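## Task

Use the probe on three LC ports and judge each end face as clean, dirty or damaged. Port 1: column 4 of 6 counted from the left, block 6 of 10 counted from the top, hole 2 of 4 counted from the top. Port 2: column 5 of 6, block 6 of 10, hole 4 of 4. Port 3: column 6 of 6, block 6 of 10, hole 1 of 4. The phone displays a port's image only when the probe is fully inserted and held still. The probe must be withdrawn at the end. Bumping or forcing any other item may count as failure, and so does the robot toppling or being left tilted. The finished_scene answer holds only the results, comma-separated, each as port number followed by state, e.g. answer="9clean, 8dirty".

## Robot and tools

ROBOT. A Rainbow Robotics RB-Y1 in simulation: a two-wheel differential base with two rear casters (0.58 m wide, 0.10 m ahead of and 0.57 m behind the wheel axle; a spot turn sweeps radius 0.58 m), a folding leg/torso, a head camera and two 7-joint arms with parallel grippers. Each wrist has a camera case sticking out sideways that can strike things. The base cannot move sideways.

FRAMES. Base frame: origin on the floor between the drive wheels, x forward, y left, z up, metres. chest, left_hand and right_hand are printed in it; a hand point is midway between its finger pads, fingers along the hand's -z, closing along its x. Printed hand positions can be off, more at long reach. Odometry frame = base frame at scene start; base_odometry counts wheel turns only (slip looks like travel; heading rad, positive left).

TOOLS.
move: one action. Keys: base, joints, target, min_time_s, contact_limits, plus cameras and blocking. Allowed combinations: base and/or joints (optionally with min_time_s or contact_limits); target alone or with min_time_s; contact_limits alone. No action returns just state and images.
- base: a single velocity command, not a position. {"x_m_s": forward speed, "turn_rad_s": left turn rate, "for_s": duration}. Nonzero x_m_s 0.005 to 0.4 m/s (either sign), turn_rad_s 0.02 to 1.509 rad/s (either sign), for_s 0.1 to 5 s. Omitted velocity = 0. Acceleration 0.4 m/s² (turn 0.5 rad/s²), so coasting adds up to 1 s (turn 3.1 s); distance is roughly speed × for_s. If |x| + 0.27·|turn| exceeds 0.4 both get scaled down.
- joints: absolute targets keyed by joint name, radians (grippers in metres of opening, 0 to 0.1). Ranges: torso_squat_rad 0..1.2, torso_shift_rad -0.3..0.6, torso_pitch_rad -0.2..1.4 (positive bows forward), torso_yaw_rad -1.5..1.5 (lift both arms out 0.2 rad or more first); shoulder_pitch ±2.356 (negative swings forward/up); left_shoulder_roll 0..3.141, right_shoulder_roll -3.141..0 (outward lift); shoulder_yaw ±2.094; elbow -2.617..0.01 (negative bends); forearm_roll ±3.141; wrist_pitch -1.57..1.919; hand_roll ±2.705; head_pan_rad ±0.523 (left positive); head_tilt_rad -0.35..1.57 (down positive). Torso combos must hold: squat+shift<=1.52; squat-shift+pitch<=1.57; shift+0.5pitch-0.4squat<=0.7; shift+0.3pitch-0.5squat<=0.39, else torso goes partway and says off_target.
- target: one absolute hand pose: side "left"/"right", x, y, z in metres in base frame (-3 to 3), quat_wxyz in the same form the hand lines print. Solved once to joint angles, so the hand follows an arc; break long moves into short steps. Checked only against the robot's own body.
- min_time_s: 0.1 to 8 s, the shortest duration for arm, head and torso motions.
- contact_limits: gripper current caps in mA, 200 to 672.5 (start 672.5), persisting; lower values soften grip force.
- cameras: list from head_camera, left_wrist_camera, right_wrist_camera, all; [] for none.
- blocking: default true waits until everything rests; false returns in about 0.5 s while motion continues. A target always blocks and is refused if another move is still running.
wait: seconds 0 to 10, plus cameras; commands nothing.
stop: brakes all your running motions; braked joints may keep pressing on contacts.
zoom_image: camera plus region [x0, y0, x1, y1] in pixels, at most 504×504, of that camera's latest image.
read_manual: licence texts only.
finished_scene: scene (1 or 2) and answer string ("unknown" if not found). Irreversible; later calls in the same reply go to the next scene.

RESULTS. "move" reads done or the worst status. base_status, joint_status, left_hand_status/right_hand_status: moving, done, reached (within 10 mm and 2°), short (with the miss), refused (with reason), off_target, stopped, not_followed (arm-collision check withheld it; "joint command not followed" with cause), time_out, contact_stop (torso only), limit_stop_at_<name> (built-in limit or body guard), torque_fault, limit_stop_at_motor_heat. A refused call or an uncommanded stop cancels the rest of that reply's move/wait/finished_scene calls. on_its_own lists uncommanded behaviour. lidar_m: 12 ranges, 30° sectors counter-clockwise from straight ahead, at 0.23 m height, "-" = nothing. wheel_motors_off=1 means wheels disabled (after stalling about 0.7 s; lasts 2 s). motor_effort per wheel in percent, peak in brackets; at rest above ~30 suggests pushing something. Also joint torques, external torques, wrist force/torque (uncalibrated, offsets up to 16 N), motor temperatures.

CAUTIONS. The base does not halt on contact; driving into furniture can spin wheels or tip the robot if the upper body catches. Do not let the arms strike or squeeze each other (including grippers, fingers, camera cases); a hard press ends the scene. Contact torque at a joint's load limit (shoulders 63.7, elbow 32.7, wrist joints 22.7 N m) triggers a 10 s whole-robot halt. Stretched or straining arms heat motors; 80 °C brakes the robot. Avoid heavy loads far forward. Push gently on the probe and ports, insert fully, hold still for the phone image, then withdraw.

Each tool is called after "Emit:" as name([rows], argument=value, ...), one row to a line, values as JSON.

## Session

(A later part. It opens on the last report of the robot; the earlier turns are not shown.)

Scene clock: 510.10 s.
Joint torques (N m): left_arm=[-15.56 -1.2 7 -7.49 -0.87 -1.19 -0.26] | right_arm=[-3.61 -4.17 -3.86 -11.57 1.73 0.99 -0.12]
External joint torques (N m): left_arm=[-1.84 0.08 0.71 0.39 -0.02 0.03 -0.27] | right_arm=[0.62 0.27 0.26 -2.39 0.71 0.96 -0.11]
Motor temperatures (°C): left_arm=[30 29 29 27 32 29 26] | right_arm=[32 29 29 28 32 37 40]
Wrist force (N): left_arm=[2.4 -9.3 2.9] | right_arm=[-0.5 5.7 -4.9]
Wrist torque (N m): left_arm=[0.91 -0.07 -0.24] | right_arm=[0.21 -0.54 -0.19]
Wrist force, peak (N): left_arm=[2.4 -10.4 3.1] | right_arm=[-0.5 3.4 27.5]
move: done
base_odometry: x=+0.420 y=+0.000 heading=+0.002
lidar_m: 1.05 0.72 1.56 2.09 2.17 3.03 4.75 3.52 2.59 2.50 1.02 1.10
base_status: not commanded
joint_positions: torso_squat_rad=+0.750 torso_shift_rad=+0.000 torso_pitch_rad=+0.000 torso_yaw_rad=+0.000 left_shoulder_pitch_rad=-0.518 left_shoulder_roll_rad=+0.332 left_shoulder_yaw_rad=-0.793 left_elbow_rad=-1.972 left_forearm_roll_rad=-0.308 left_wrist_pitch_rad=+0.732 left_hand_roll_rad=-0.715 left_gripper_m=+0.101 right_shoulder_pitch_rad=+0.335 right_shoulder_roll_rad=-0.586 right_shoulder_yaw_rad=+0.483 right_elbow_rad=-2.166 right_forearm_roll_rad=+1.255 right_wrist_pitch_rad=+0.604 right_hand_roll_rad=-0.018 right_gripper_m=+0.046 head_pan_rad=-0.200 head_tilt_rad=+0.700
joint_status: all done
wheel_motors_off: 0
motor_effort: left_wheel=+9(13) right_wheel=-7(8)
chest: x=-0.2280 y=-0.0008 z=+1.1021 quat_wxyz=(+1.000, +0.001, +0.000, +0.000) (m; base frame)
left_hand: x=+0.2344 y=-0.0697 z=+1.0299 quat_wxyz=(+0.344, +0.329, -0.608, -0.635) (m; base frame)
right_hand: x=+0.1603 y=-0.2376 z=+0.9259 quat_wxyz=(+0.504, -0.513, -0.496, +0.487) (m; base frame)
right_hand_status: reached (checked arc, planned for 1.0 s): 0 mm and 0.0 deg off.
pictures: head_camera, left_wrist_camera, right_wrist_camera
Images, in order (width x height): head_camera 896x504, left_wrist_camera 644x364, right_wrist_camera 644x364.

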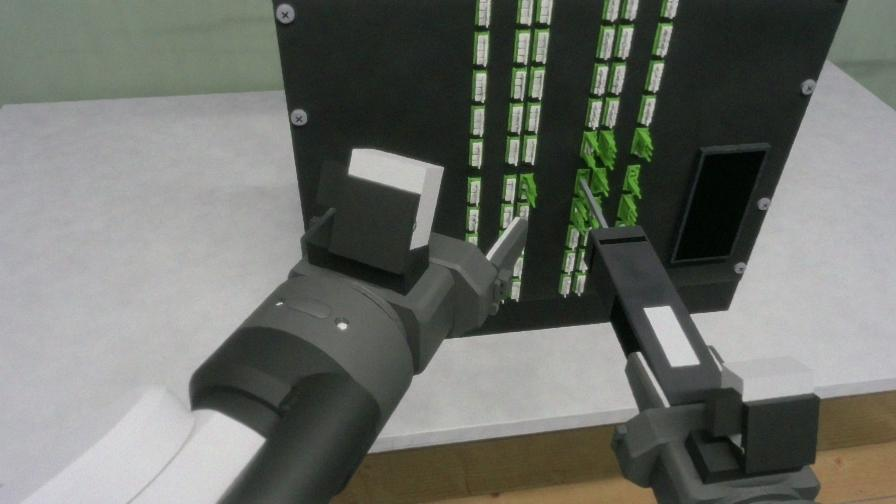

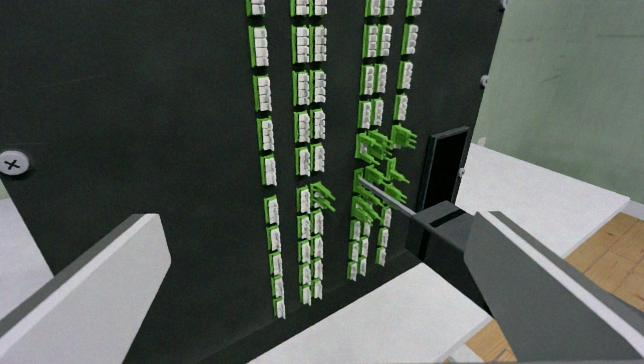

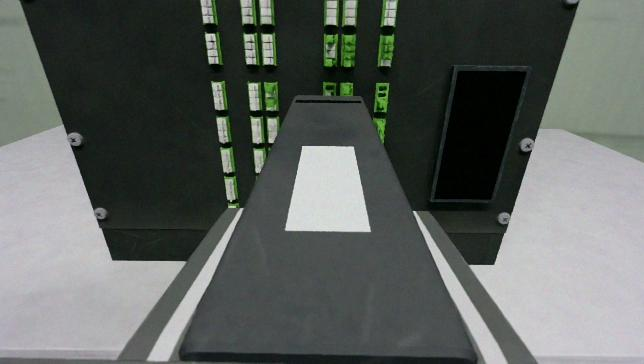

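Emit:
move(target={"side": "right", "x": 0.1575, "y": -0.2370, "z": 0.9260, "quat_wxyz": [0.5038,-0.5136,-0.4960,0.4866]}, cameras=[], min_time_s=0.7)

Emit:
move(target={"side": "right", "x": 0.1610, "y": -0.2372, "z": 0.9260, "quat_wxyz": [0.5038,-0.5136,-0.4960,0.4866]}, cameras=[], min_time_s=1)

Emit:
move(target={"side": "right", "x": 0.1625, "y": -0.2373, "z": 0.9260, "quat_wxyz": [0.5038,-0.5136,-0.4960,0.4866]}, cameras=["left_wrist_camera","right_wrist_camera","head_camera"], min_time_s=1)

Scene clock: 527.30 s.
Joint torques (N m): left_arm=[-15.6 -1.02 6.41 -7.78 -0.99 -1.31 -0.37] | right_arm=[-4.2 -3.24 -3.08 -11.69 1.75 0.19 -0.11]
External joint torques (N m): left_arm=[-1.88 0.26 0.11 0.11 -0.15 -0.09 -0.38] | right_arm=[-0.13 1.16 0.98 -2.49 0.73 0.15 -0.11]
Motor temperatures (°C): left_arm=[30 29 29 26 31 29 26] | right_arm=[32 29 28 28 32 37 40]
Wrist force (N): left_arm=[2.4 -9.8 2.5] | right_arm=[-1.9 5.7 -1.9]
Wrist torque (N m): left_arm=[0.98 -0.08 -0.25] | right_arm=[0.03 -0.16 -0.16]
Wrist force, peak (N): left_arm=[3.7 -10.1 3.0] | right_arm=[-1.4 7.3 -23.3]
move: done
base_odometry: x=+0.420 y=+0.000 heading=+0.002
lidar_m: 1.05 0.73 1.55 2.09 2.18 3.03 4.75 3.52 2.60 2.51 1.01 1.11
base_status: not commanded
joint_positions: torso_squat_rad=+0.750 torso_shift_rad=+0.000 torso_pitch_rad=+0.000 torso_yaw_rad=+0.000 left_shoulder_pitch_rad=-0.518 left_shoulder_roll_rad=+0.332 left_shoulder_yaw_rad=-0.793 left_elbow_rad=-1.972 left_forearm_roll_rad=-0.308 left_wrist_pitch_rad=+0.732 left_hand_roll_rad=-0.715 left_gripper_m=+0.101 right_shoulder_pitch_rad=+0.344 right_shoulder_roll_rad=-0.585 right_shoulder_yaw_rad=+0.485 right_elbow_rad=-2.172 right_forearm_roll_rad=+1.264 right_wrist_pitch_rad=+0.605 right_hand_roll_rad=-0.021 right_gripper_m=+0.046 head_pan_rad=-0.200 head_tilt_rad=+0.700
joint_status: all done
wheel_motors_off: 0
motor_effort: left_wheel=+10(13) right_wheel=-13(14)
chest: x=-0.2279 y=-0.0008 z=+1.1021 quat_wxyz=(+1.000, +0.001, +0.000, +0.000) (m; base frame)
left_hand: x=+0.2346 y=-0.0697 z=+1.0298 quat_wxyz=(+0.344, +0.329, -0.608, -0.635) (m; base frame)
right_hand: x=+0.1577 y=-0.2371 z=+0.9257 quat_wxyz=(+0.504, -0.513, -0.496, +0.487) (m; base frame)
right_hand_status: reached (checked arc, planned for 0.7 s): 0 mm and 0.1 deg off.
pictures: none
No camera images: "cameras" was empty.

Scene clock: 528.63 s.
Joint torques (N m): left_arm=[-15.41 -1.15 7.1 -7.56 -0.82 -1.15 -0.3] | right_arm=[-9.71 -3.03 -7 -9.27 0.49 -0.53 0.26]
External joint torques (N m): left_arm=[-1.69 0.13 0.8 0.32 0.02 0.08 -0.31] | right_arm=[-5.47 1.38 -2.89 -0.09 -0.54 -0.56 0.27]
Motor temperatures (°C): left_arm=[30 29 29 26 31 29 26] | right_arm=[32 29 28 28 32 37 40]
Wrist force (N): left_arm=[1.5 -10.0 2.5] | right_arm=[-2.1 4.2 15.7]
Wrist torque (N m): left_arm=[1.02 -0.21 -0.26] | right_arm=[-0.31 -0.16 -0.19]
Wrist force, peak (N): left_arm=[2.6 -10.5 2.4] | right_arm=[-2.1 4.3 15.9]
move: done
base_odometry: x=+0.420 y=+0.000 heading=+0.002
lidar_m: 1.07 0.73 1.54 2.08 2.19 3.03 4.75 3.53 2.60 2.51 1.02 1.10
base_status: not commanded
joint_positions: torso_squat_rad=+0.750 torso_shift_rad=+0.000 torso_pitch_rad=+0.000 torso_yaw_rad=+0.000 left_shoulder_pitch_rad=-0.518 left_shoulder_roll_rad=+0.332 left_shoulder_yaw_rad=-0.793 left_elbow_rad=-1.972 left_forearm_roll_rad=-0.308 left_wrist_pitch_rad=+0.732 left_hand_roll_rad=-0.715 left_gripper_m=+0.101 right_shoulder_pitch_rad=+0.334 right_shoulder_roll_rad=-0.584 right_shoulder_yaw_rad=+0.484 right_elbow_rad=-2.165 right_forearm_roll_rad=+1.255 right_wrist_pitch_rad=+0.605 right_hand_roll_rad=-0.017 right_gripper_m=+0.046 head_pan_rad=-0.200 head_tilt_rad=+0.700
joint_status: all done
wheel_motors_off: 0
motor_effort: left_wheel=+10(12) right_wheel=-10(14)
chest: x=-0.2281 y=-0.0008 z=+1.1021 quat_wxyz=(+1.000, +0.001, +0.000, +0.000) (m; base frame)
left_hand: x=+0.2344 y=-0.0697 z=+1.0299 quat_wxyz=(+0.344, +0.329, -0.608, -0.635) (m; base frame)
right_hand: x=+0.1603 y=-0.2372 z=+0.9255 quat_wxyz=(+0.504, -0.513, -0.496, +0.487) (m; base frame)
right_hand_status: reached (checked arc, planned for 1.0 s): 1 mm and 0.1 deg off.
pictures: none
No camera images: "cameras" was empty.

Scene clock: 529.97 s.
Joint torques (N m): left_arm=[-15.62 -1.02 6.72 -7.64 -0.88 -1.12 -0.31] | right_arm=[-13.92 -2.65 -8.93 -7.87 0.05 -0.5 0.27]
External joint torques (N m): left_arm=[-1.89 0.25 0.42 0.23 -0.04 0.1 -0.32] | right_arm=[-9.59 1.77 -4.79 1.31 -0.97 -0.53 0.28]
Motor temperatures (°C): left_arm=[30 29 29 26 31 29 26] | right_arm=[32 29 28 28 32 37 40]
Wrist force (N): left_arm=[1.8 -9.0 2.4] | right_arm=[-2.2 2.4 35.5]
Wrist torque (N m): left_arm=[0.85 -0.16 -0.22] | right_arm=[-0.63 -0.22 -0.21]
Wrist force, peak (N): left_arm=[2.6 -10.2 2.9] | right_arm=[-2.0 2.1 37.2]
move: done
base_odometry: x=+0.420 y=+0.000 heading=+0.002
lidar_m: 1.06 0.72 1.55 2.08 2.17 3.03 4.75 3.52 2.60 2.51 1.01 1.10
base_status: not commanded
joint_positions: torso_squat_rad=+0.750 torso_shift_rad=+0.000 torso_pitch_rad=-0.001 torso_yaw_rad=+0.000 left_shoulder_pitch_rad=-0.518 left_shoulder_roll_rad=+0.332 left_shoulder_yaw_rad=-0.793 left_elbow_rad=-1.972 left_forearm_roll_rad=-0.308 left_wrist_pitch_rad=+0.732 left_hand_roll_rad=-0.715 left_gripper_m=+0.101 right_shoulder_pitch_rad=+0.329 right_shoulder_roll_rad=-0.584 right_shoulder_yaw_rad=+0.484 right_elbow_rad=-2.161 right_forearm_roll_rad=+1.250 right_wrist_pitch_rad=+0.605 right_hand_roll_rad=-0.014 right_gripper_m=+0.046 head_pan_rad=-0.200 head_tilt_rad=+0.700
joint_status: all done
wheel_motors_off: 0
motor_effort: left_wheel=+11(14) right_wheel=-2(10)
chest: x=-0.2284 y=-0.0008 z=+1.1021 quat_wxyz=(+1.000, +0.001, +0.000, +0.000) (m; base frame)
left_hand: x=+0.2341 y=-0.0698 z=+1.0301 quat_wxyz=(+0.344, +0.330, -0.608, -0.635) (m; base frame)
right_hand: x=+0.1615 y=-0.2372 z=+0.9253 quat_wxyz=(+0.504, -0.513, -0.496, +0.487) (m; base frame)
right_hand_status: reached (checked arc, planned for 1.0 s): 1 mm and 0.1 deg off.
pictures: head_camera, left_wrist_camera, right_wrist_camera
Images, in order (width x height): head_camera 896x504, left_wrist_camera 644x364, right_wrist_camera 644x364.

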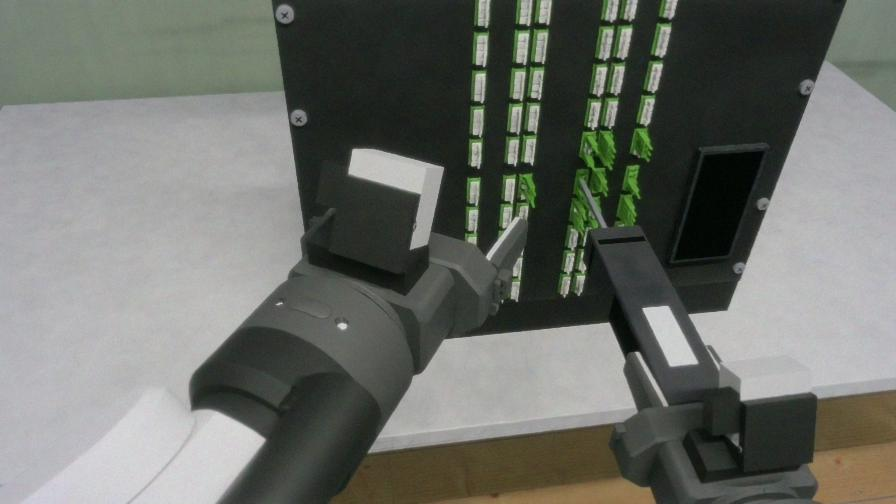

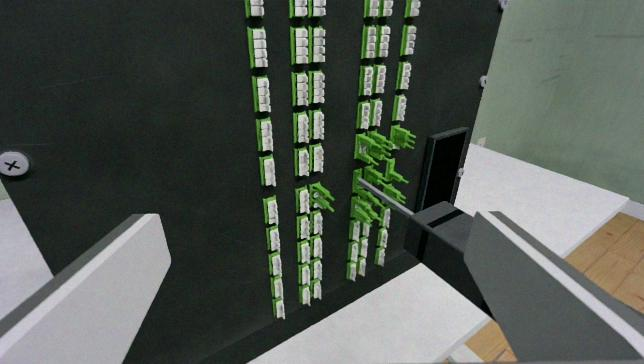

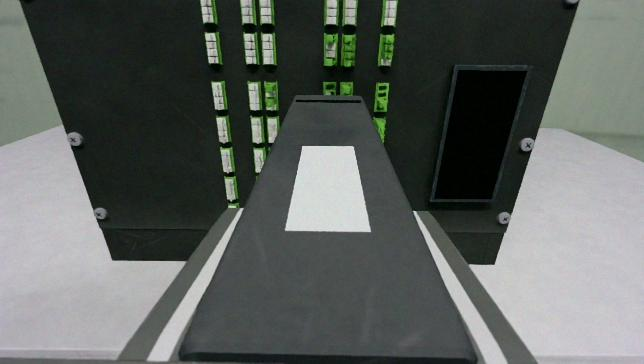

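Emit:
move(target={"side": "right", "x": 0.1575, "y": -0.2372, "z": 0.9262, "quat_wxyz": [0.5038,-0.5136,-0.4960,0.4866]}, cameras=[], min_time_s=0.7)

Emit:
move(target={"side": "right", "x": 0.1610, "y": -0.2375, "z": 0.9267, "quat_wxyz": [0.5038,-0.5136,-0.4960,0.4866]}, cameras=[], min_time_s=1)

Emit:
move(target={"side": "right", "x": 0.1610, "y": -0.2375, "z": 0.9275, "quat_wxyz": [0.5038,-0.5136,-0.4960,0.4866]}, cameras=[], min_time_s=1)

Emit:
move(target={"side": "right", "x": 0.1615, "y": -0.2375, "z": 0.9253, "quat_wxyz": [0.5038,-0.5136,-0.4960,0.4866]}, cameras=["left_wrist_camera","right_wrist_camera","head_camera"], min_time_s=1)

Scene clock: 543.73 s.
Joint torques (N m): left_arm=[-15.47 -1.33 6.35 -7.62 -0.99 -1.02 -0.28] | right_arm=[-4.24 -5.4 -3.05 -11.58 1.66 0.21 -0.1]
External joint torques (N m): left_arm=[-1.74 -0.05 0.06 0.26 -0.14 0.2 -0.29] | right_arm=[-0.17 -0.99 1.01 -2.4 0.64 0.17 -0.09]
Motor temperatures (°C): left_arm=[30 29 29 26 31 29 26] | right_arm=[32 29 28 28 32 37 40]
Wrist force (N): left_arm=[2.3 -10.0 2.4] | right_arm=[-2.0 5.4 -1.1]
Wrist torque (N m): left_arm=[0.99 -0.08 -0.28] | right_arm=[-0.02 -0.21 -0.17]
Wrist force, peak (N): left_arm=[2.6 -10.7 2.3] | right_arm=[-2.3 2.5 36.2]
move: done
base_odometry: x=+0.420 y=+0.000 heading=+0.002
lidar_m: 1.06 0.72 1.55 2.09 2.17 3.03 4.75 3.54 2.60 2.51 1.02 1.10
base_status: not commanded
joint_positions: torso_squat_rad=+0.750 torso_shift_rad=+0.000 torso_pitch_rad=+0.000 torso_yaw_rad=+0.000 left_shoulder_pitch_rad=-0.518 left_shoulder_roll_rad=+0.332 left_shoulder_yaw_rad=-0.793 left_elbow_rad=-1.972 left_forearm_roll_rad=-0.308 left_wrist_pitch_rad=+0.732 left_hand_roll_rad=-0.715 left_gripper_m=+0.101 right_shoulder_pitch_rad=+0.343 right_shoulder_roll_rad=-0.586 right_shoulder_yaw_rad=+0.485 right_elbow_rad=-2.172 right_forearm_roll_rad=+1.261 right_wrist_pitch_rad=+0.606 right_hand_roll_rad=-0.019 right_gripper_m=+0.046 head_pan_rad=-0.200 head_tilt_rad=+0.700
joint_status: all done
wheel_motors_off: 0
motor_effort: left_wheel=+8(12) right_wheel=-12(16)
chest: x=-0.2279 y=-0.0008 z=+1.1021 quat_wxyz=(+1.000, +0.001, +0.000, +0.000) (m; base frame)
left_hand: x=+0.2345 y=-0.0697 z=+1.0299 quat_wxyz=(+0.344, +0.329, -0.608, -0.635) (m; base frame)
right_hand: x=+0.1580 y=-0.2372 z=+0.9258 quat_wxyz=(+0.504, -0.513, -0.496, +0.487) (m; base frame)
right_hand_status: reached (checked arc, planned for 0.7 s): 1 mm and 0.1 deg off.
pictures: none
No camera images: "cameras" was empty.

Scene clock: 545.07 s.
Joint torques (N m): left_arm=[-15.62 -0.81 6.88 -7.82 -0.93 -1.06 -0.36] | right_arm=[-9.57 -4.11 -7.21 -10.16 0.95 -0.14 0.28]
External joint torques (N m): left_arm=[-1.9 0.47 0.58 0.06 -0.09 0.16 -0.37] | right_arm=[-5.32 0.32 -3.09 -0.98 -0.08 -0.17 0.28]
Motor temperatures (°C): left_arm=[30 29 29 26 31 29 26] | right_arm=[32 29 28 28 32 37 40]
Wrist force (N): left_arm=[2.0 -10.1 1.8] | right_arm=[-1.5 5.5 12.1]
Wrist torque (N m): left_arm=[0.98 -0.12 -0.24] | right_arm=[0.06 -0.37 -0.20]
Wrist force, peak (N): left_arm=[2.0 -10.2 3.7] | right_arm=[-1.4 5.3 12.4]
move: done
base_odometry: x=+0.420 y=+0.000 heading=+0.002
lidar_m: 1.06 0.73 1.56 2.08 2.19 3.04 4.75 3.52 2.61 2.51 1.01 1.10
base_status: not commanded
joint_positions: torso_squat_rad=+0.750 torso_shift_rad=+0.000 torso_pitch_rad=+0.000 torso_yaw_rad=+0.000 left_shoulder_pitch_rad=-0.518 left_shoulder_roll_rad=+0.332 left_shoulder_yaw_rad=-0.793 left_elbow_rad=-1.972 left_forearm_roll_rad=-0.308 left_wrist_pitch_rad=+0.732 left_hand_roll_rad=-0.715 left_gripper_m=+0.101 right_shoulder_pitch_rad=+0.334 right_shoulder_roll_rad=-0.586 right_shoulder_yaw_rad=+0.484 right_elbow_rad=-2.167 right_forearm_roll_rad=+1.251 right_wrist_pitch_rad=+0.606 right_hand_roll_rad=-0.014 right_gripper_m=+0.046 head_pan_rad=-0.200 head_tilt_rad=+0.700
joint_status: all done
wheel_motors_off: 0
motor_effort: left_wheel=+10(12) right_wheel=-11(13)
chest: x=-0.2280 y=-0.0008 z=+1.1021 quat_wxyz=(+1.000, +0.001, +0.000, +0.000) (m; base frame)
left_hand: x=+0.2344 y=-0.0697 z=+1.0299 quat_wxyz=(+0.344, +0.329, -0.608, -0.635) (m; base frame)
right_hand: x=+0.1604 y=-0.2374 z=+0.9261 quat_wxyz=(+0.504, -0.513, -0.496, +0.487) (m; base frame)
right_hand_status: reached (checked arc, planned for 1.0 s): 1 mm and 0.1 deg off.
pictures: none
No camera images: "cameras" was empty.

Scene clock: 546.40 s.
Joint torques (N m): left_arm=[-15.51 -1.19 6.63 -7.7 -0.87 -1.23 -0.35] | right_arm=[-9.45 -5.34 -7.17 -11.87 1.16 0.49 0.31]
External joint torques (N m): left_arm=[-1.79 0.09 0.33 0.18 -0.03 -0.01 -0.36] | right_arm=[-5.2 -0.9 -3.04 -2.7 0.13 0.47 0.31]
Motor temperatures (°C): left_arm=[30 29 29 26 31 29 26] | right_arm=[32 29 28 28 32 37 40]
Wrist force (N): left_arm=[1.9 -10.2 2.6] | right_arm=[-1.8 6.9 8.6]
Wrist torque (N m): left_arm=[1.04 -0.13 -0.22] | right_arm=[0.28 -0.36 -0.21]
Wrist force, peak (N): left_arm=[3.2 -10.1 2.8] | right_arm=[-1.5 5.4 13.2]
move: done
base_odometry: x=+0.420 y=+0.000 heading=+0.002
lidar_m: 1.06 0.73 1.55 2.07 2.17 3.02 4.74 3.52 2.59 2.50 1.02 1.10
base_status: not commanded
joint_positions: torso_squat_rad=+0.750 torso_shift_rad=+0.000 torso_pitch_rad=+0.000 torso_yaw_rad=+0.000 left_shoulder_pitch_rad=-0.518 left_shoulder_roll_rad=+0.332 left_shoulder_yaw_rad=-0.793 left_elbow_rad=-1.972 left_forearm_roll_rad=-0.308 left_wrist_pitch_rad=+0.732 left_hand_roll_rad=-0.715 left_gripper_m=+0.101 right_shoulder_pitch_rad=+0.333 right_shoulder_roll_rad=-0.587 right_shoulder_yaw_rad=+0.483 right_elbow_rad=-2.170 right_forearm_roll_rad=+1.246 right_wrist_pitch_rad=+0.607 right_hand_roll_rad=-0.009 right_gripper_m=+0.046 head_pan_rad=-0.200 head_tilt_rad=+0.700
joint_status: all done
wheel_motors_off: 0
motor_effort: left_wheel=+8(12) right_wheel=-10(11)
chest: x=-0.2281 y=-0.0008 z=+1.1021 quat_wxyz=(+1.000, +0.001, +0.000, +0.000) (m; base frame)
left_hand: x=+0.2344 y=-0.0697 z=+1.0299 quat_wxyz=(+0.344, +0.329, -0.608, -0.635) (m; base frame)
right_hand: x=+0.1606 y=-0.2374 z=+0.9266 quat_wxyz=(+0.504, -0.513, -0.496, +0.487) (m; base frame)
right_hand_status: reached (checked arc, planned for 1.0 s): 1 mm and 0.1 deg off.
pictures: none
No camera images: "cameras" was empty.

Scene clock: 547.73 s.
Joint torques (N m): left_arm=[-15.6 -1.19 6.25 -7.59 -0.88 -1.04 -0.42] | right_arm=[-10.27 -3.14 -6.16 -7.73 0.9 -0.01 -0.09]
External joint torques (N m): left_arm=[-1.87 0.08 -0.05 0.29 -0.04 0.18 -0.43] | right_arm=[-5.99 1.28 -2.04 1.45 -0.12 -0.04 -0.09]
Motor temperatures (°C): left_arm=[30 29 29 26 31 29 26] | right_arm=[32 29 28 28 32 37 40]
Wrist force (N): left_arm=[1.9 -9.5 2.7] | right_arm=[-1.4 2.1 21.5]
Wrist torque (N m): left_arm=[0.95 -0.11 -0.24] | right_arm=[-0.62 -0.42 -0.22]
Wrist force, peak (N): left_arm=[2.8 -10.5 2.0] | right_arm=[-1.4 2.3 22.0]
move: done
base_odometry: x=+0.420 y=+0.000 heading=+0.002
lidar_m: 1.05 0.72 1.55 2.08 2.18 3.03 4.74 3.53 2.58 2.51 1.02 1.09
base_status: not commanded
joint_positions: torso_squat_rad=+0.750 torso_shift_rad=+0.000 torso_pitch_rad=+0.000 torso_yaw_rad=+0.000 left_shoulder_pitch_rad=-0.518 left_shoulder_roll_rad=+0.332 left_shoulder_yaw_rad=-0.793 left_elbow_rad=-1.972 left_forearm_roll_rad=-0.308 left_wrist_pitch_rad=+0.732 left_hand_roll_rad=-0.715 left_gripper_m=+0.101 right_shoulder_pitch_rad=+0.332 right_shoulder_roll_rad=-0.584 right_shoulder_yaw_rad=+0.484 right_elbow_rad=-2.161 right_forearm_roll_rad=+1.256 right_wrist_pitch_rad=+0.603 right_hand_roll_rad=-0.019 right_gripper_m=+0.046 head_pan_rad=-0.200 head_tilt_rad=+0.700
joint_status: all done
wheel_motors_off: 0
motor_effort: left_wheel=+12(12) right_wheel=-7(11)
chest: x=-0.2282 y=-0.0008 z=+1.1021 quat_wxyz=(+1.000, +0.001, +0.000, +0.000) (m; base frame)
left_hand: x=+0.2343 y=-0.0697 z=+1.0300 quat_wxyz=(+0.344, +0.329, -0.608, -0.635) (m; base frame)
right_hand: x=+0.1609 y=-0.2374 z=+0.9249 quat_wxyz=(+0.504, -0.513, -0.496, +0.487) (m; base frame)
right_hand_status: reached (checked arc, planned for 1.0 s): 1 mm and 0.1 deg off.
pictures: head_camera, left_wrist_camera, right_wrist_camera
Images, in order (width x height): head_camera 896x504, left_wrist_camera 644x364, right_wrist_camera 644x364.

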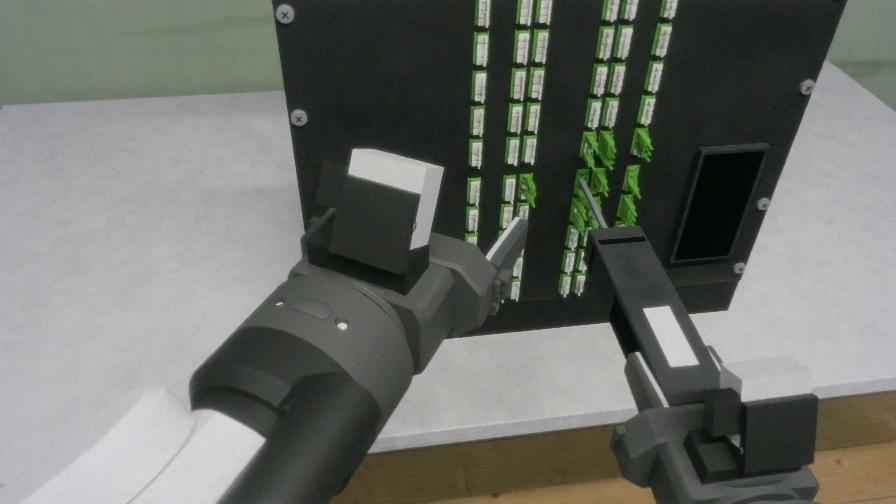

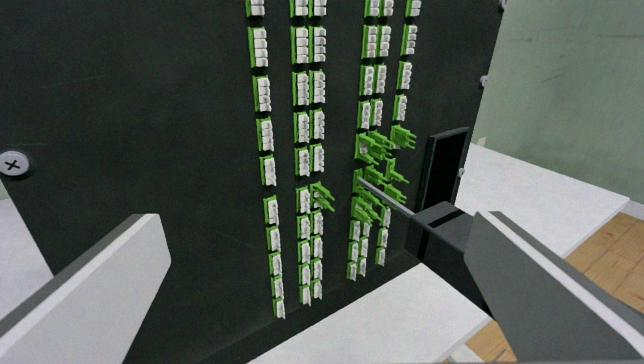

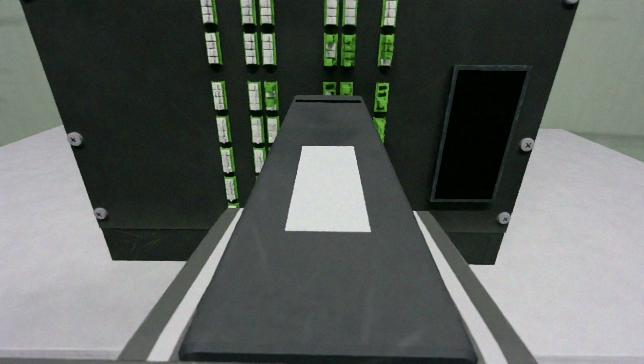

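Emit:
move(target={"side": "right", "x": 0.1475, "y": -0.2370, "z": 0.9260, "quat_wxyz": [0.5038,-0.5136,-0.4960,0.4866]}, cameras=["left_wrist_camera","right_wrist_camera"], min_time_s=1.5)

Emit:
zoom_image(camera="left_wrist_camera", region=[350, 165, 380, 195])

Emit:
move(target={"side": "right", "x": 0.11, "y": -0.2350, "z": 0.9260, "quat_wxyz": [0.5038,-0.5136,-0.4960,0.4866]}, cameras=["left_wrist_camera","right_wrist_camera"], min_time_s=1)

Emit:
zoom_image(camera="left_wrist_camera", region=[375, 170, 425, 220])

Emit:
zoom_image(camera="right_wrist_camera", region=[305, 60, 355, 110])

Scene clock: 572.20 s.
Joint torques (N m): left_arm=[-15.57 -0.94 6.15 -7.73 -0.93 -1.03 -0.32] | right_arm=[-4 -5.34 -3.22 -12 1.83 0.41 -0.12]
External joint torques (N m): left_arm=[-1.84 0.35 -0.15 0.16 -0.09 0.19 -0.33] | right_arm=[-0.46 -0.99 0.69 -2.77 0.81 0.35 -0.11]
Motor temperatures (°C): left_arm=[30 29 29 26 31 29 26] | right_arm=[32 29 28 28 32 37 40]
Wrist force (N): left_arm=[1.7 -9.7 2.5] | right_arm=[-1.6 6.0 -2.0]
Wrist torque (N m): left_arm=[0.96 -0.16 -0.24] | right_arm=[0.15 -0.25 -0.14]
Wrist force, peak (N): left_arm=[2.1 -10.5 2.9] | right_arm=[-2.9 8.6 -25.1]
move: done
base_odometry: x=+0.420 y=+0.000 heading=+0.002
lidar_m: 1.06 0.72 1.54 2.09 2.18 3.02 4.76 3.53 2.59 2.51 1.02 1.09
base_status: not commanded
joint_positions: torso_squat_rad=+0.750 torso_shift_rad=+0.000 torso_pitch_rad=+0.000 torso_yaw_rad=+0.000 left_shoulder_pitch_rad=-0.518 left_shoulder_roll_rad=+0.332 left_shoulder_yaw_rad=-0.793 left_elbow_rad=-1.972 left_forearm_roll_rad=-0.308 left_wrist_pitch_rad=+0.732 left_hand_roll_rad=-0.715 left_gripper_m=+0.101 right_shoulder_pitch_rad=+0.376 right_shoulder_roll_rad=-0.590 right_shoulder_yaw_rad=+0.490 right_elbow_rad=-2.194 right_forearm_roll_rad=+1.291 right_wrist_pitch_rad=+0.606 right_hand_roll_rad=-0.036 right_gripper_m=+0.046 head_pan_rad=-0.200 head_tilt_rad=+0.700
joint_status: all done
wheel_motors_off: 0
motor_effort: left_wheel=+9(12) right_wheel=-12(16)
chest: x=-0.2279 y=-0.0008 z=+1.1021 quat_wxyz=(+1.000, +0.001, +0.000, +0.000) (m; base frame)
left_hand: x=+0.2345 y=-0.0697 z=+1.0298 quat_wxyz=(+0.344, +0.329, -0.608, -0.635) (m; base frame)
right_hand: x=+0.1486 y=-0.2369 z=+0.9257 quat_wxyz=(+0.504, -0.513, -0.495, +0.487) (m; base frame)
right_hand_status: reached (checked arc, planned for 1.5 s): 1 mm and 0.1 deg off.
pictures: left_wrist_camera, right_wrist_camera
Images, in order (width x height): left_wrist_camera 644x364, right_wrist_camera 644x364.

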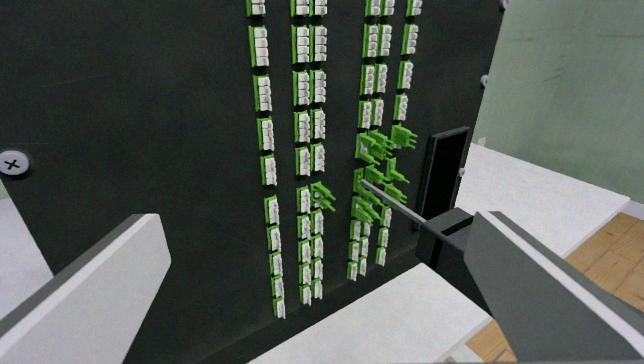

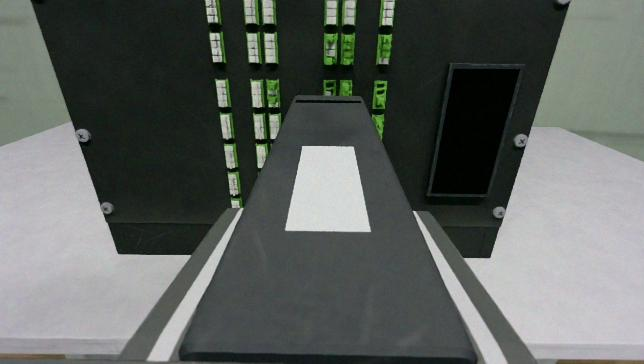

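Scaled by 16.800 from the camera's 644x364 image, which has a finer 1265x715 frame.

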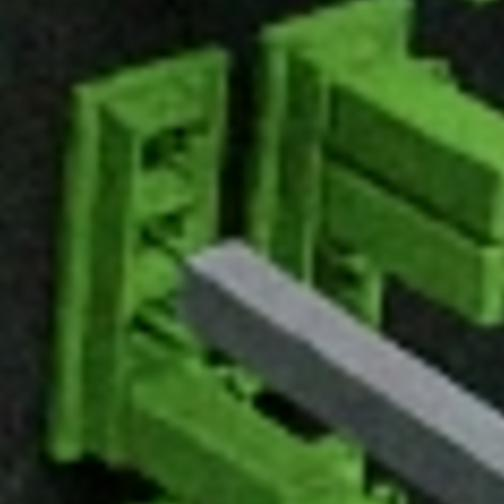

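Scene clock: 573.53 s.
Joint torques (N m): left_arm=[-15.6 -1.17 6.55 -7.62 -0.83 -1.03 -0.47] | right_arm=[-1.96 -4.84 -2.46 -11.99 1.68 0.64 -0.09]
External joint torques (N m): left_arm=[-1.87 0.11 0.26 0.26 0.01 0.2 -0.48] | right_arm=[-0.64 -0.64 0.75 -2.65 0.66 0.4 -0.08]
Motor temperatures (°C): left_arm=[30 29 29 26 31 29 26] | right_arm=[32 29 28 28 32 37 40]
Wrist force (N): left_arm=[2.3 -10.2 2.1] | right_arm=[-2.0 6.0 -1.9]
Wrist torque (N m): left_arm=[1.02 -0.08 -0.22] | right_arm=[0.23 -0.28 -0.16]
Wrist force, peak (N): left_arm=[2.7 -10.5 2.0] | right_arm=[-2.0 6.3 -1.8]
move: done
base_odometry: x=+0.420 y=+0.000 heading=+0.002
lidar_m: 1.06 0.73 1.53 2.08 2.19 3.02 4.75 3.53 2.59 2.51 1.01 1.09
base_status: not commanded
joint_positions: torso_squat_rad=+0.750 torso_shift_rad=+0.000 torso_pitch_rad=+0.000 torso_yaw_rad=+0.000 left_shoulder_pitch_rad=-0.518 left_shoulder_roll_rad=+0.332 left_shoulder_yaw_rad=-0.793 left_elbow_rad=-1.972 left_forearm_roll_rad=-0.308 left_wrist_pitch_rad=+0.732 left_hand_roll_rad=-0.715 left_gripper_m=+0.101 right_shoulder_pitch_rad=+0.512 right_shoulder_roll_rad=-0.611 right_shoulder_yaw_rad=+0.517 right_elbow_rad=-2.270 right_forearm_roll_rad=+1.438 right_wrist_pitch_rad=+0.616 right_hand_roll_rad=-0.126 right_gripper_m=+0.046 head_pan_rad=-0.200 head_tilt_rad=+0.700
joint_status: all done
wheel_motors_off: 0
motor_effort: left_wheel=+7(14) right_wheel=-12(13)
chest: x=-0.2279 y=-0.0008 z=+1.1021 quat_wxyz=(+1.000, +0.001, +0.000, +0.000) (m; base frame)
left_hand: x=+0.2345 y=-0.0697 z=+1.0298 quat_wxyz=(+0.344, +0.329, -0.608, -0.635) (m; base frame)
right_hand: x=+0.1102 y=-0.2349 z=+0.9258 quat_wxyz=(+0.504, -0.513, -0.495, +0.487) (m; base frame)
right_hand_status: reached (checked arc, planned for 1.0 s): 0 mm and 0.1 deg off.
pictures: left_wrist_camera, right_wrist_camera
Images, in order (width x height): left_wrist_camera 644x364, right_wrist_camera 644x364.

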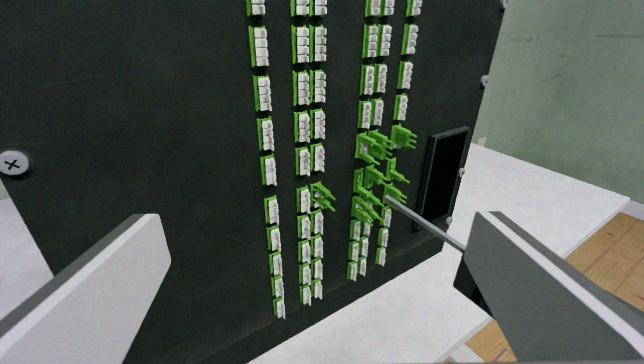

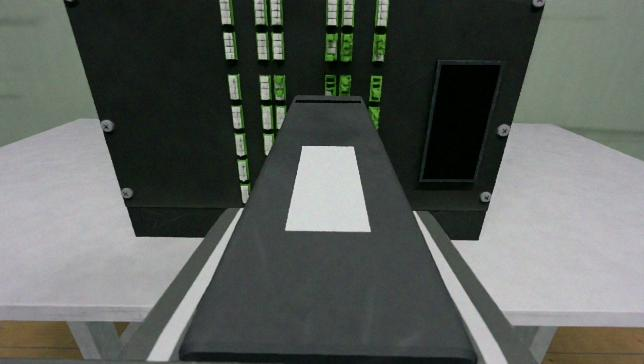

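Scaled by 10.080 from the camera's 644x364 image, which has a finer 1265x715 frame.

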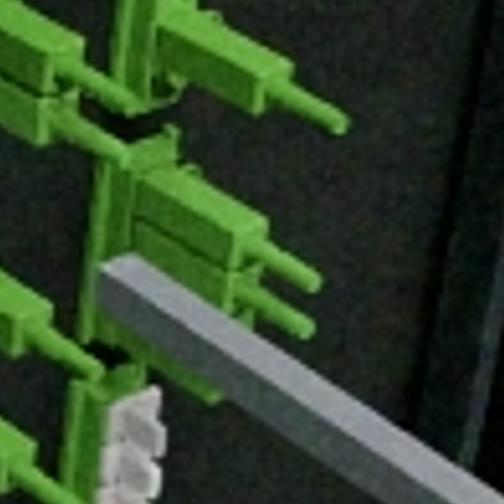

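Scaled by 10.080 from the camera's 644x364 image, which has a finer 1265x715 frame.

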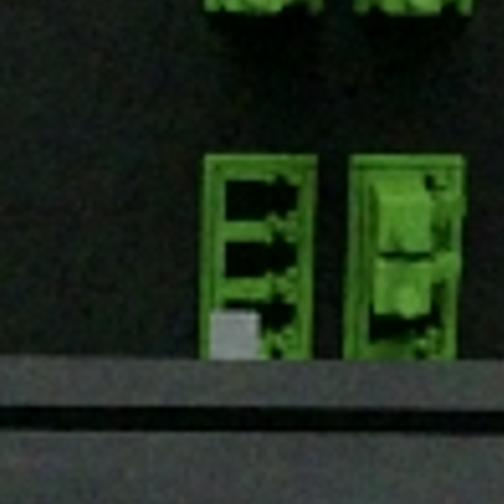

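Emit:
move(target={"side": "right", "x": 0.148, "y": -0.2371, "z": 0.9261, "quat_wxyz": [0.5038,-0.5136,-0.4960,0.4866]}, cameras=[])

Emit:
move(target={"side": "right", "x": 0.1525, "y": -0.2374, "z": 0.9261, "quat_wxyz": [0.5038,-0.5136,-0.4960,0.4866]}, cameras=["right_wrist_camera"], min_time_s=1)

Emit:
zoom_image(camera="right_wrist_camera", region=[318, 78, 340, 100])

Emit:
move(target={"side": "right", "x": 0.1538, "y": -0.2375, "z": 0.9261, "quat_wxyz": [0.5038,-0.5136,-0.4960,0.4866]}, cameras=[], min_time_s=1)

Scene clock: 583.23 s.
Joint torques (N m): left_arm=[-15.6 -1.71 6.46 -7.73 -0.82 -1.04 -0.4] | right_arm=[-4.44 -3.73 -4.84 -11.33 1.39 0 -0.06]
External joint torques (N m): left_arm=[-1.88 -0.43 0.16 0.15 0.03 0.18 -0.42] | right_arm=[-1 0.56 -0.99 -2.08 0.38 -0.08 -0.05]
Motor temperatures (°C): left_arm=[30 29 29 26 31 29 26] | right_arm=[31 29 28 28 32 37 40]
Wrist force (N): left_arm=[1.9 -9.7 2.5] | right_arm=[-1.7 6.2 -1.7]
Wrist torque (N m): left_arm=[0.94 -0.09 -0.22] | right_arm=[0.16 -0.26 -0.14]
Wrist force, peak (N): left_arm=[2.5 -10.4 3.2] | right_arm=[-0.3 7.7 -2.3]
move: done
base_odometry: x=+0.420 y=+0.000 heading=+0.002
lidar_m: 1.06 0.72 1.56 2.08 2.19 3.04 4.76 3.54 2.60 2.51 1.02 1.10
base_status: not commanded
joint_positions: torso_squat_rad=+0.750 torso_shift_rad=+0.000 torso_pitch_rad=+0.000 torso_yaw_rad=+0.000 left_shoulder_pitch_rad=-0.518 left_shoulder_roll_rad=+0.332 left_shoulder_yaw_rad=-0.793 left_elbow_rad=-1.972 left_forearm_roll_rad=-0.308 left_wrist_pitch_rad=+0.732 left_hand_roll_rad=-0.715 left_gripper_m=+0.101 right_shoulder_pitch_rad=+0.384 right_shoulder_roll_rad=-0.583 right_shoulder_yaw_rad=+0.483 right_elbow_rad=-2.194 right_forearm_roll_rad=+1.299 right_wrist_pitch_rad=+0.596 right_hand_roll_rad=-0.038 right_gripper_m=+0.046 head_pan_rad=-0.200 head_tilt_rad=+0.700
joint_status: all done
wheel_motors_off: 0
motor_effort: left_wheel=+9(11) right_wheel=-11(12)
chest: x=-0.2279 y=-0.0008 z=+1.1021 quat_wxyz=(+1.000, +0.001, +0.000, +0.000) (m; base frame)
left_hand: x=+0.2345 y=-0.0697 z=+1.0298 quat_wxyz=(+0.344, +0.329, -0.608, -0.635) (m; base frame)
right_hand: x=+0.1477 y=-0.2371 z=+0.9259 quat_wxyz=(+0.504, -0.513, -0.496, +0.487) (m; base frame)
right_hand_status: reached (checked arc, planned for 0.4 s): 0 mm and 0.0 deg off.
pictures: none
No camera images: "cameras" was empty.

Scene clock: 584.57 s.
Joint torques (N m): left_arm=[-15.59 -1.38 6.84 -7.6 -0.95 -1.17 -0.35] | right_arm=[-6.06 -3.13 -5.26 -10.93 1 -0.29 0.2]
External joint torques (N m): left_arm=[-1.87 -0.1 0.55 0.28 -0.1 0.05 -0.37] | right_arm=[-2.35 1.19 -1.33 -1.69 -0.01 -0.35 0.21]
Motor temperatures (°C): left_arm=[30 29 29 26 31 29 26] | right_arm=[31 29 28 28 32 37 40]
Wrist force (N): left_arm=[2.8 -10.1 2.5] | right_arm=[-1.6 6.0 -1.6]
Wrist torque (N m): left_arm=[1.00 -0.02 -0.23] | right_arm=[0.18 -0.26 -0.17]
Wrist force, peak (N): left_arm=[3.0 -10.4 2.4] | right_arm=[-1.5 6.4 -2.0]
move: done
base_odometry: x=+0.420 y=+0.000 heading=+0.002
lidar_m: 1.05 0.73 1.55 2.08 2.18 3.03 4.74 3.52 2.60 2.51 1.01 1.10
base_status: not commanded
joint_positions: torso_squat_rad=+0.750 torso_shift_rad=+0.000 torso_pitch_rad=+0.000 torso_yaw_rad=+0.000 left_shoulder_pitch_rad=-0.518 left_shoulder_roll_rad=+0.332 left_shoulder_yaw_rad=-0.793 left_elbow_rad=-1.972 left_forearm_roll_rad=-0.308 left_wrist_pitch_rad=+0.732 left_hand_roll_rad=-0.715 left_gripper_m=+0.101 right_shoulder_pitch_rad=+0.368 right_shoulder_roll_rad=-0.581 right_shoulder_yaw_rad=+0.481 right_elbow_rad=-2.185 right_forearm_roll_rad=+1.283 right_wrist_pitch_rad=+0.596 right_hand_roll_rad=-0.028 right_gripper_m=+0.046 head_pan_rad=-0.200 head_tilt_rad=+0.700
joint_status: all done
wheel_motors_off: 0
motor_effort: left_wheel=+11(12) right_wheel=-11(12)
chest: x=-0.2279 y=-0.0008 z=+1.1021 quat_wxyz=(+1.000, +0.001, +0.000, +0.000) (m; base frame)
left_hand: x=+0.2345 y=-0.0697 z=+1.0298 quat_wxyz=(+0.344, +0.329, -0.608, -0.635) (m; base frame)
right_hand: x=+0.1522 y=-0.2374 z=+0.9258 quat_wxyz=(+0.504, -0.513, -0.496, +0.487) (m; base frame)
right_hand_status: reached (checked arc, planned for 1.0 s): 0 mm and 0.0 deg off.
pictures: right_wrist_camera
Images, in order (width x height): right_wrist_camera 644x364.

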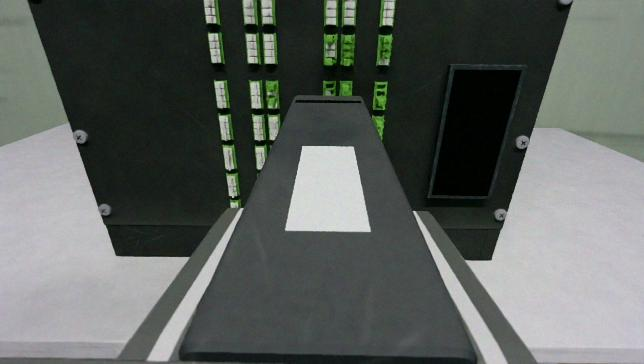

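Scaled by 22.909 from the camera's 644x364 image, which has a finer 1265x715 frame.

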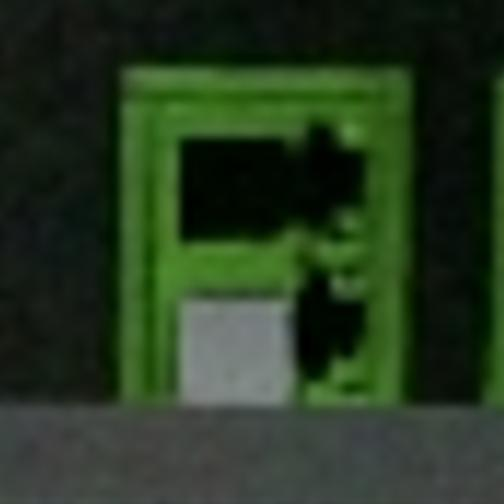

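Scene clock: 585.90 s.
Joint torques (N m): left_arm=[-15.48 -1.15 6.35 -7.75 -1.01 -1.15 -0.31] | right_arm=[-6 -3.13 -5.47 -10.76 0.99 -0.07 0.37]
External joint torques (N m): left_arm=[-1.75 0.13 0.05 0.14 -0.17 0.07 -0.33] | right_arm=[-2.2 1.21 -1.51 -1.53 -0.02 -0.12 0.38]
Motor temperatures (°C): left_arm=[30 29 29 26 31 29 26] | right_arm=[31 29 28 28 32 37 40]
Wrist force (N): left_arm=[1.8 -10.1 2.1] | right_arm=[-1.1 5.9 -1.3]
Wrist torque (N m): left_arm=[1.02 -0.11 -0.24] | right_arm=[0.08 -0.35 -0.16]
Wrist force, peak (N): left_arm=[2.1 -10.2 2.6] | right_arm=[-1.9 6.2 -1.8]
move: done
base_odometry: x=+0.420 y=+0.000 heading=+0.002
lidar_m: 1.06 0.73 1.56 2.09 2.19 3.02 4.75 3.52 2.59 2.51 1.00 1.11
base_status: not commanded
joint_positions: torso_squat_rad=+0.750 torso_shift_rad=+0.000 torso_pitch_rad=+0.000 torso_yaw_rad=+0.000 left_shoulder_pitch_rad=-0.518 left_shoulder_roll_rad=+0.332 left_shoulder_yaw_rad=-0.793 left_elbow_rad=-1.972 left_forearm_roll_rad=-0.308 left_wrist_pitch_rad=+0.732 left_hand_roll_rad=-0.715 left_gripper_m=+0.101 right_shoulder_pitch_rad=+0.363 right_shoulder_roll_rad=-0.581 right_shoulder_yaw_rad=+0.480 right_elbow_rad=-2.182 right_forearm_roll_rad=+1.278 right_wrist_pitch_rad=+0.596 right_hand_roll_rad=-0.025 right_gripper_m=+0.046 head_pan_rad=-0.200 head_tilt_rad=+0.700
joint_status: all done
wheel_motors_off: 0
motor_effort: left_wheel=+9(12) right_wheel=-11(11)
chest: x=-0.2279 y=-0.0008 z=+1.1021 quat_wxyz=(+1.000, +0.001, +0.000, +0.000) (m; base frame)
left_hand: x=+0.2345 y=-0.0697 z=+1.0298 quat_wxyz=(+0.344, +0.329, -0.608, -0.635) (m; base frame)
right_hand: x=+0.1536 y=-0.2374 z=+0.9257 quat_wxyz=(+0.504, -0.513, -0.496, +0.487) (m; base frame)
right_hand_status: reached (checked arc, planned for 1.0 s): 0 mm and 0.1 deg off.
pictures: none
No camera images: "cameras" was empty.

Emit:
move(target={"side": "right", "x": 0.1590, "y": -0.2374, "z": 0.9262, "quat_wxyz": [0.5038,-0.5136,-0.4960,0.4866]}, cameras=[], min_time_s=1.5)

Emit:
move(target={"side": "right", "x": 0.1625, "y": -0.2376, "z": 0.9267, "quat_wxyz": [0.5038,-0.5136,-0.4960,0.4866]}, cameras=[], min_time_s=1.5)

Emit:
move(target={"side": "right", "x": 0.1645, "y": -0.2377, "z": 0.9270, "quat_wxyz": [0.5038,-0.5136,-0.4960,0.4866]}, cameras=["head_camera","right_wrist_camera","left_wrist_camera"], min_time_s=1.5)

Scene clock: 593.23 s.
Joint torques (N m): left_arm=[-15.92 -1.31 6.79 -7.66 -0.8 -1.24 -0.27] | right_arm=[-6.93 -3.02 -5.27 -10.82 0.94 0.01 0.3]
External joint torques (N m): left_arm=[-2.2 -0.03 0.5 0.22 0.04 -0.02 -0.28] | right_arm=[-2.83 1.34 -1.23 -1.6 -0.07 -0.02 0.31]
Motor temperatures (°C): left_arm=[30 29 29 26 31 29 26] | right_arm=[31 29 28 28 32 37 40]
Wrist force (N): left_arm=[1.8 -9.7 2.7] | right_arm=[-1.7 6.0 -0.5]
Wrist torque (N m): left_arm=[0.97 -0.17 -0.20] | right_arm=[0.10 -0.31 -0.19]
Wrist force, peak (N): left_arm=[2.5 -10.6 2.2] | right_arm=[-2.5 7.1 -0.8]
move: done
base_odometry: x=+0.420 y=+0.000 heading=+0.002
lidar_m: 1.05 0.72 1.56 2.08 2.18 3.03 4.76 3.51 2.60 2.51 1.02 1.10
base_status: not commanded
joint_positions: torso_squat_rad=+0.750 torso_shift_rad=+0.000 torso_pitch_rad=+0.000 torso_yaw_rad=+0.000 left_shoulder_pitch_rad=-0.518 left_shoulder_roll_rad=+0.332 left_shoulder_yaw_rad=-0.793 left_elbow_rad=-1.972 left_forearm_roll_rad=-0.308 left_wrist_pitch_rad=+0.732 left_hand_roll_rad=-0.715 left_gripper_m=+0.101 right_shoulder_pitch_rad=+0.345 right_shoulder_roll_rad=-0.578 right_shoulder_yaw_rad=+0.478 right_elbow_rad=-2.170 right_forearm_roll_rad=+1.261 right_wrist_pitch_rad=+0.596 right_hand_roll_rad=-0.015 right_gripper_m=+0.046 head_pan_rad=-0.200 head_tilt_rad=+0.700
joint_status: all done
wheel_motors_off: 0
motor_effort: left_wheel=+13(13) right_wheel=-11(12)
chest: x=-0.2279 y=-0.0008 z=+1.1021 quat_wxyz=(+1.000, +0.001, +0.000, +0.000) (m; base frame)
left_hand: x=+0.2345 y=-0.0697 z=+1.0298 quat_wxyz=(+0.344, +0.329, -0.608, -0.635) (m; base frame)
right_hand: x=+0.1587 y=-0.2374 z=+0.9259 quat_wxyz=(+0.504, -0.513, -0.496, +0.487) (m; base frame)
right_hand_status: reached (checked arc, planned for 1.5 s): 0 mm and 0.0 deg off.
pictures: none
No camera images: "cameras" was empty.

Scene clock: 595.07 s.
Joint torques (N m): left_arm=[-15.71 -1.31 6.56 -7.7 -0.88 -1.28 -0.46] | right_arm=[-13.21 -2.63 -9.26 -8.98 0.59 0.16 0.37]
External joint torques (N m): left_arm=[-1.98 -0.03 0.26 0.18 -0.03 -0.06 -0.47] | right_arm=[-8.92 1.75 -5.16 0.22 -0.42 0.15 0.37]
Motor temperatures (°C): left_arm=[30 29 29 26 31 29 26] | right_arm=[31 29 28 28 32 37 40]
Wrist force (N): left_arm=[1.6 -10.1 2.2] | right_arm=[-1.9 4.2 28.1]
Wrist torque (N m): left_arm=[1.04 -0.16 -0.24] | right_arm=[-0.18 -0.35 -0.21]
Wrist force, peak (N): left_arm=[2.8 -10.4 2.8] | right_arm=[-1.5 4.0 28.5]
move: done
base_odometry: x=+0.420 y=+0.000 heading=+0.002
lidar_m: 1.07 0.72 1.54 2.09 2.17 3.04 4.75 3.52 2.60 2.51 1.02 1.10
base_status: not commanded
joint_positions: torso_squat_rad=+0.750 torso_shift_rad=+0.000 torso_pitch_rad=+0.000 torso_yaw_rad=+0.000 left_shoulder_pitch_rad=-0.518 left_shoulder_roll_rad=+0.332 left_shoulder_yaw_rad=-0.793 left_elbow_rad=-1.972 left_forearm_roll_rad=-0.308 left_wrist_pitch_rad=+0.732 left_hand_roll_rad=-0.715 left_gripper_m=+0.101 right_shoulder_pitch_rad=+0.334 right_shoulder_roll_rad=-0.578 right_shoulder_yaw_rad=+0.477 right_elbow_rad=-2.164 right_forearm_roll_rad=+1.247 right_wrist_pitch_rad=+0.597 right_hand_roll_rad=-0.006 right_gripper_m=+0.046 head_pan_rad=-0.200 head_tilt_rad=+0.700
joint_status: all done
wheel_motors_off: 0
motor_effort: left_wheel=+9(13) right_wheel=-6(11)
chest: x=-0.2283 y=-0.0008 z=+1.1021 quat_wxyz=(+1.000, +0.001, +0.000, +0.000) (m; base frame)
left_hand: x=+0.2342 y=-0.0698 z=+1.0300 quat_wxyz=(+0.344, +0.329, -0.608, -0.635) (m; base frame)
right_hand: x=+0.1615 y=-0.2374 z=+0.9259 quat_wxyz=(+0.504, -0.513, -0.496, +0.487) (m; base frame)
right_hand_status: reached (checked arc, planned for 1.5 s): 1 mm and 0.1 deg off.
pictures: none
No camera images: "cameras" was empty.

Scene clock: 596.90 s.
Joint torques (N m): left_arm=[-15.37 -1.47 6.59 -7.49 -0.82 -1.14 -0.36] | right_arm=[-19.22 -2.6 -11.59 -7.1 0 0.35 0.35]
External joint torques (N m): left_arm=[-1.64 -0.19 0.28 0.38 0.03 0.08 -0.37] | right_arm=[-14.81 1.79 -7.45 2.09 -1.01 0.35 0.36]
Motor temperatures (°C): left_arm=[30 29 29 26 31 29 26] | right_arm=[31 29 28 28 32 37 40]
Wrist force (N): left_arm=[2.2 -10.3 2.1] | right_arm=[-1.7 2.2 55.9]
Wrist torque (N m): left_arm=[1.00 -0.08 -0.23] | right_arm=[-0.56 -0.32 -0.23]
Wrist force, peak (N): left_arm=[2.2 -10.7 1.7] | right_arm=[-1.7 2.4 57.0]
move: done
base_odometry: x=+0.420 y=+0.000 heading=+0.002
lidar_m: 1.06 0.72 1.56 2.09 2.18 3.02 4.75 3.53 2.60 2.51 1.01 1.10
base_status: not commanded
joint_positions: torso_squat_rad=+0.750 torso_shift_rad=-0.001 torso_pitch_rad=-0.001 torso_yaw_rad=+0.000 left_shoulder_pitch_rad=-0.518 left_shoulder_roll_rad=+0.332 left_shoulder_yaw_rad=-0.793 left_elbow_rad=-1.972 left_forearm_roll_rad=-0.308 left_wrist_pitch_rad=+0.732 left_hand_roll_rad=-0.715 left_gripper_m=+0.101 right_shoulder_pitch_rad=+0.327 right_shoulder_roll_rad=-0.578 right_shoulder_yaw_rad=+0.477 right_elbow_rad=-2.160 right_forearm_roll_rad=+1.237 right_wrist_pitch_rad=+0.597 right_hand_roll_rad=-0.001 right_gripper_m=+0.046 head_pan_rad=-0.200 head_tilt_rad=+0.700
joint_status: all done
wheel_motors_off: 0
motor_effort: left_wheel=+12(15) right_wheel=+4(6)
chest: x=-0.2286 y=-0.0008 z=+1.1020 quat_wxyz=(+1.000, +0.001, +0.000, +0.000) (m; base frame)
left_hand: x=+0.2339 y=-0.0699 z=+1.0303 quat_wxyz=(+0.344, +0.330, -0.608, -0.635) (m; base frame)
right_hand: x=+0.1630 y=-0.2374 z=+0.9258 quat_wxyz=(+0.504, -0.512, -0.495, +0.487) (m; base frame)
right_hand_status: reached (checked arc, planned for 1.5 s): 2 mm and 0.2 deg off.
pictures: head_camera, left_wrist_camera, right_wrist_camera
Images, in order (width x height): head_camera 896x504, left_wrist_camera 644x364, right_wrist_camera 644x364.

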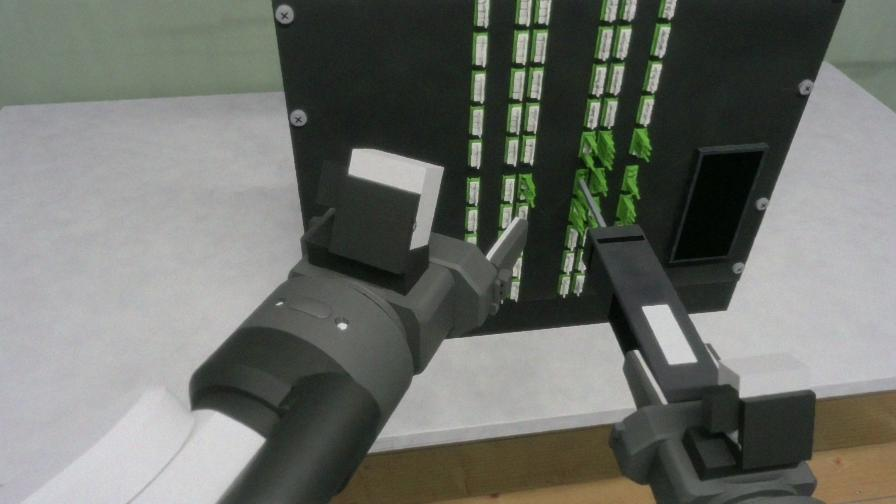

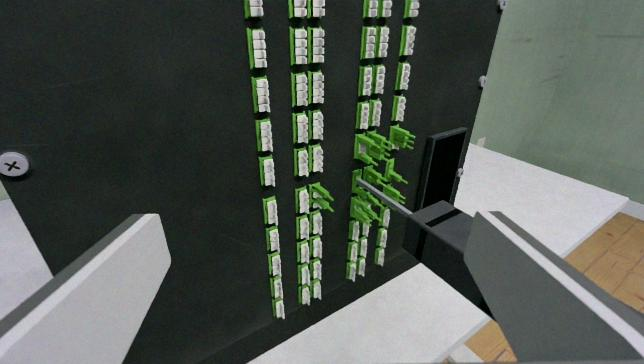

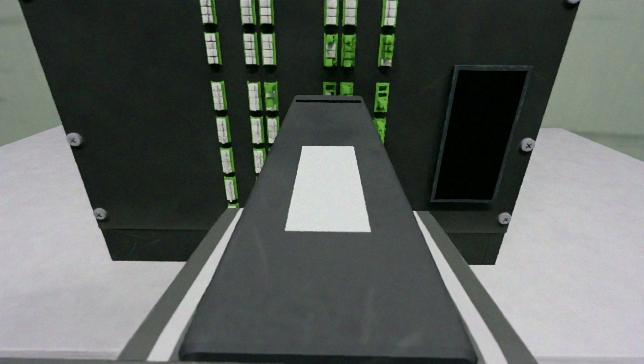

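Emit:
zoom_image(camera="right_wrist_camera", region=[318, 78, 340, 100])

Emit:
zoom_image(camera="left_wrist_camera", region=[350, 150, 430, 230])

Emit:
zoom_image(camera="right_wrist_camera", region=[400, 40, 560, 240])

Scaled by 22.909 from the camera's 644x364 image, which has a finer 1265x715 frame.

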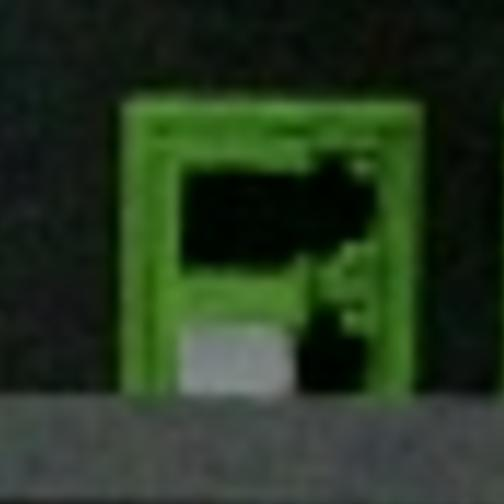

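Scaled by 6.300 from the camera's 644x364 image, which has a finer 1265x715 frame.

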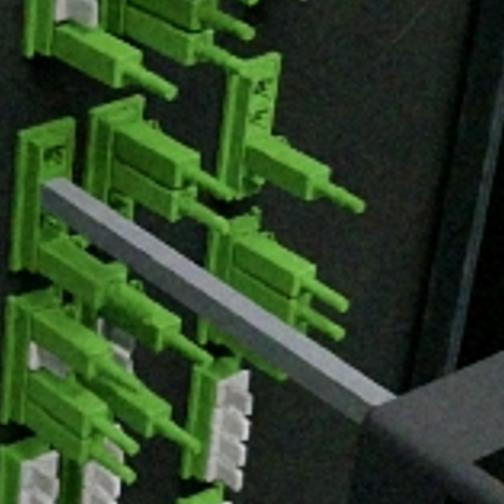

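Scaled by 2.520 from the camera's 644x364 image, which has a finer 1265x715 frame.

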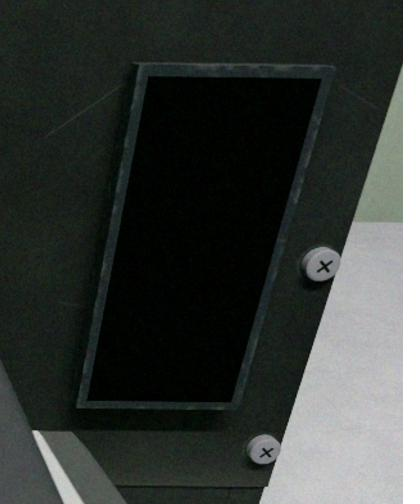

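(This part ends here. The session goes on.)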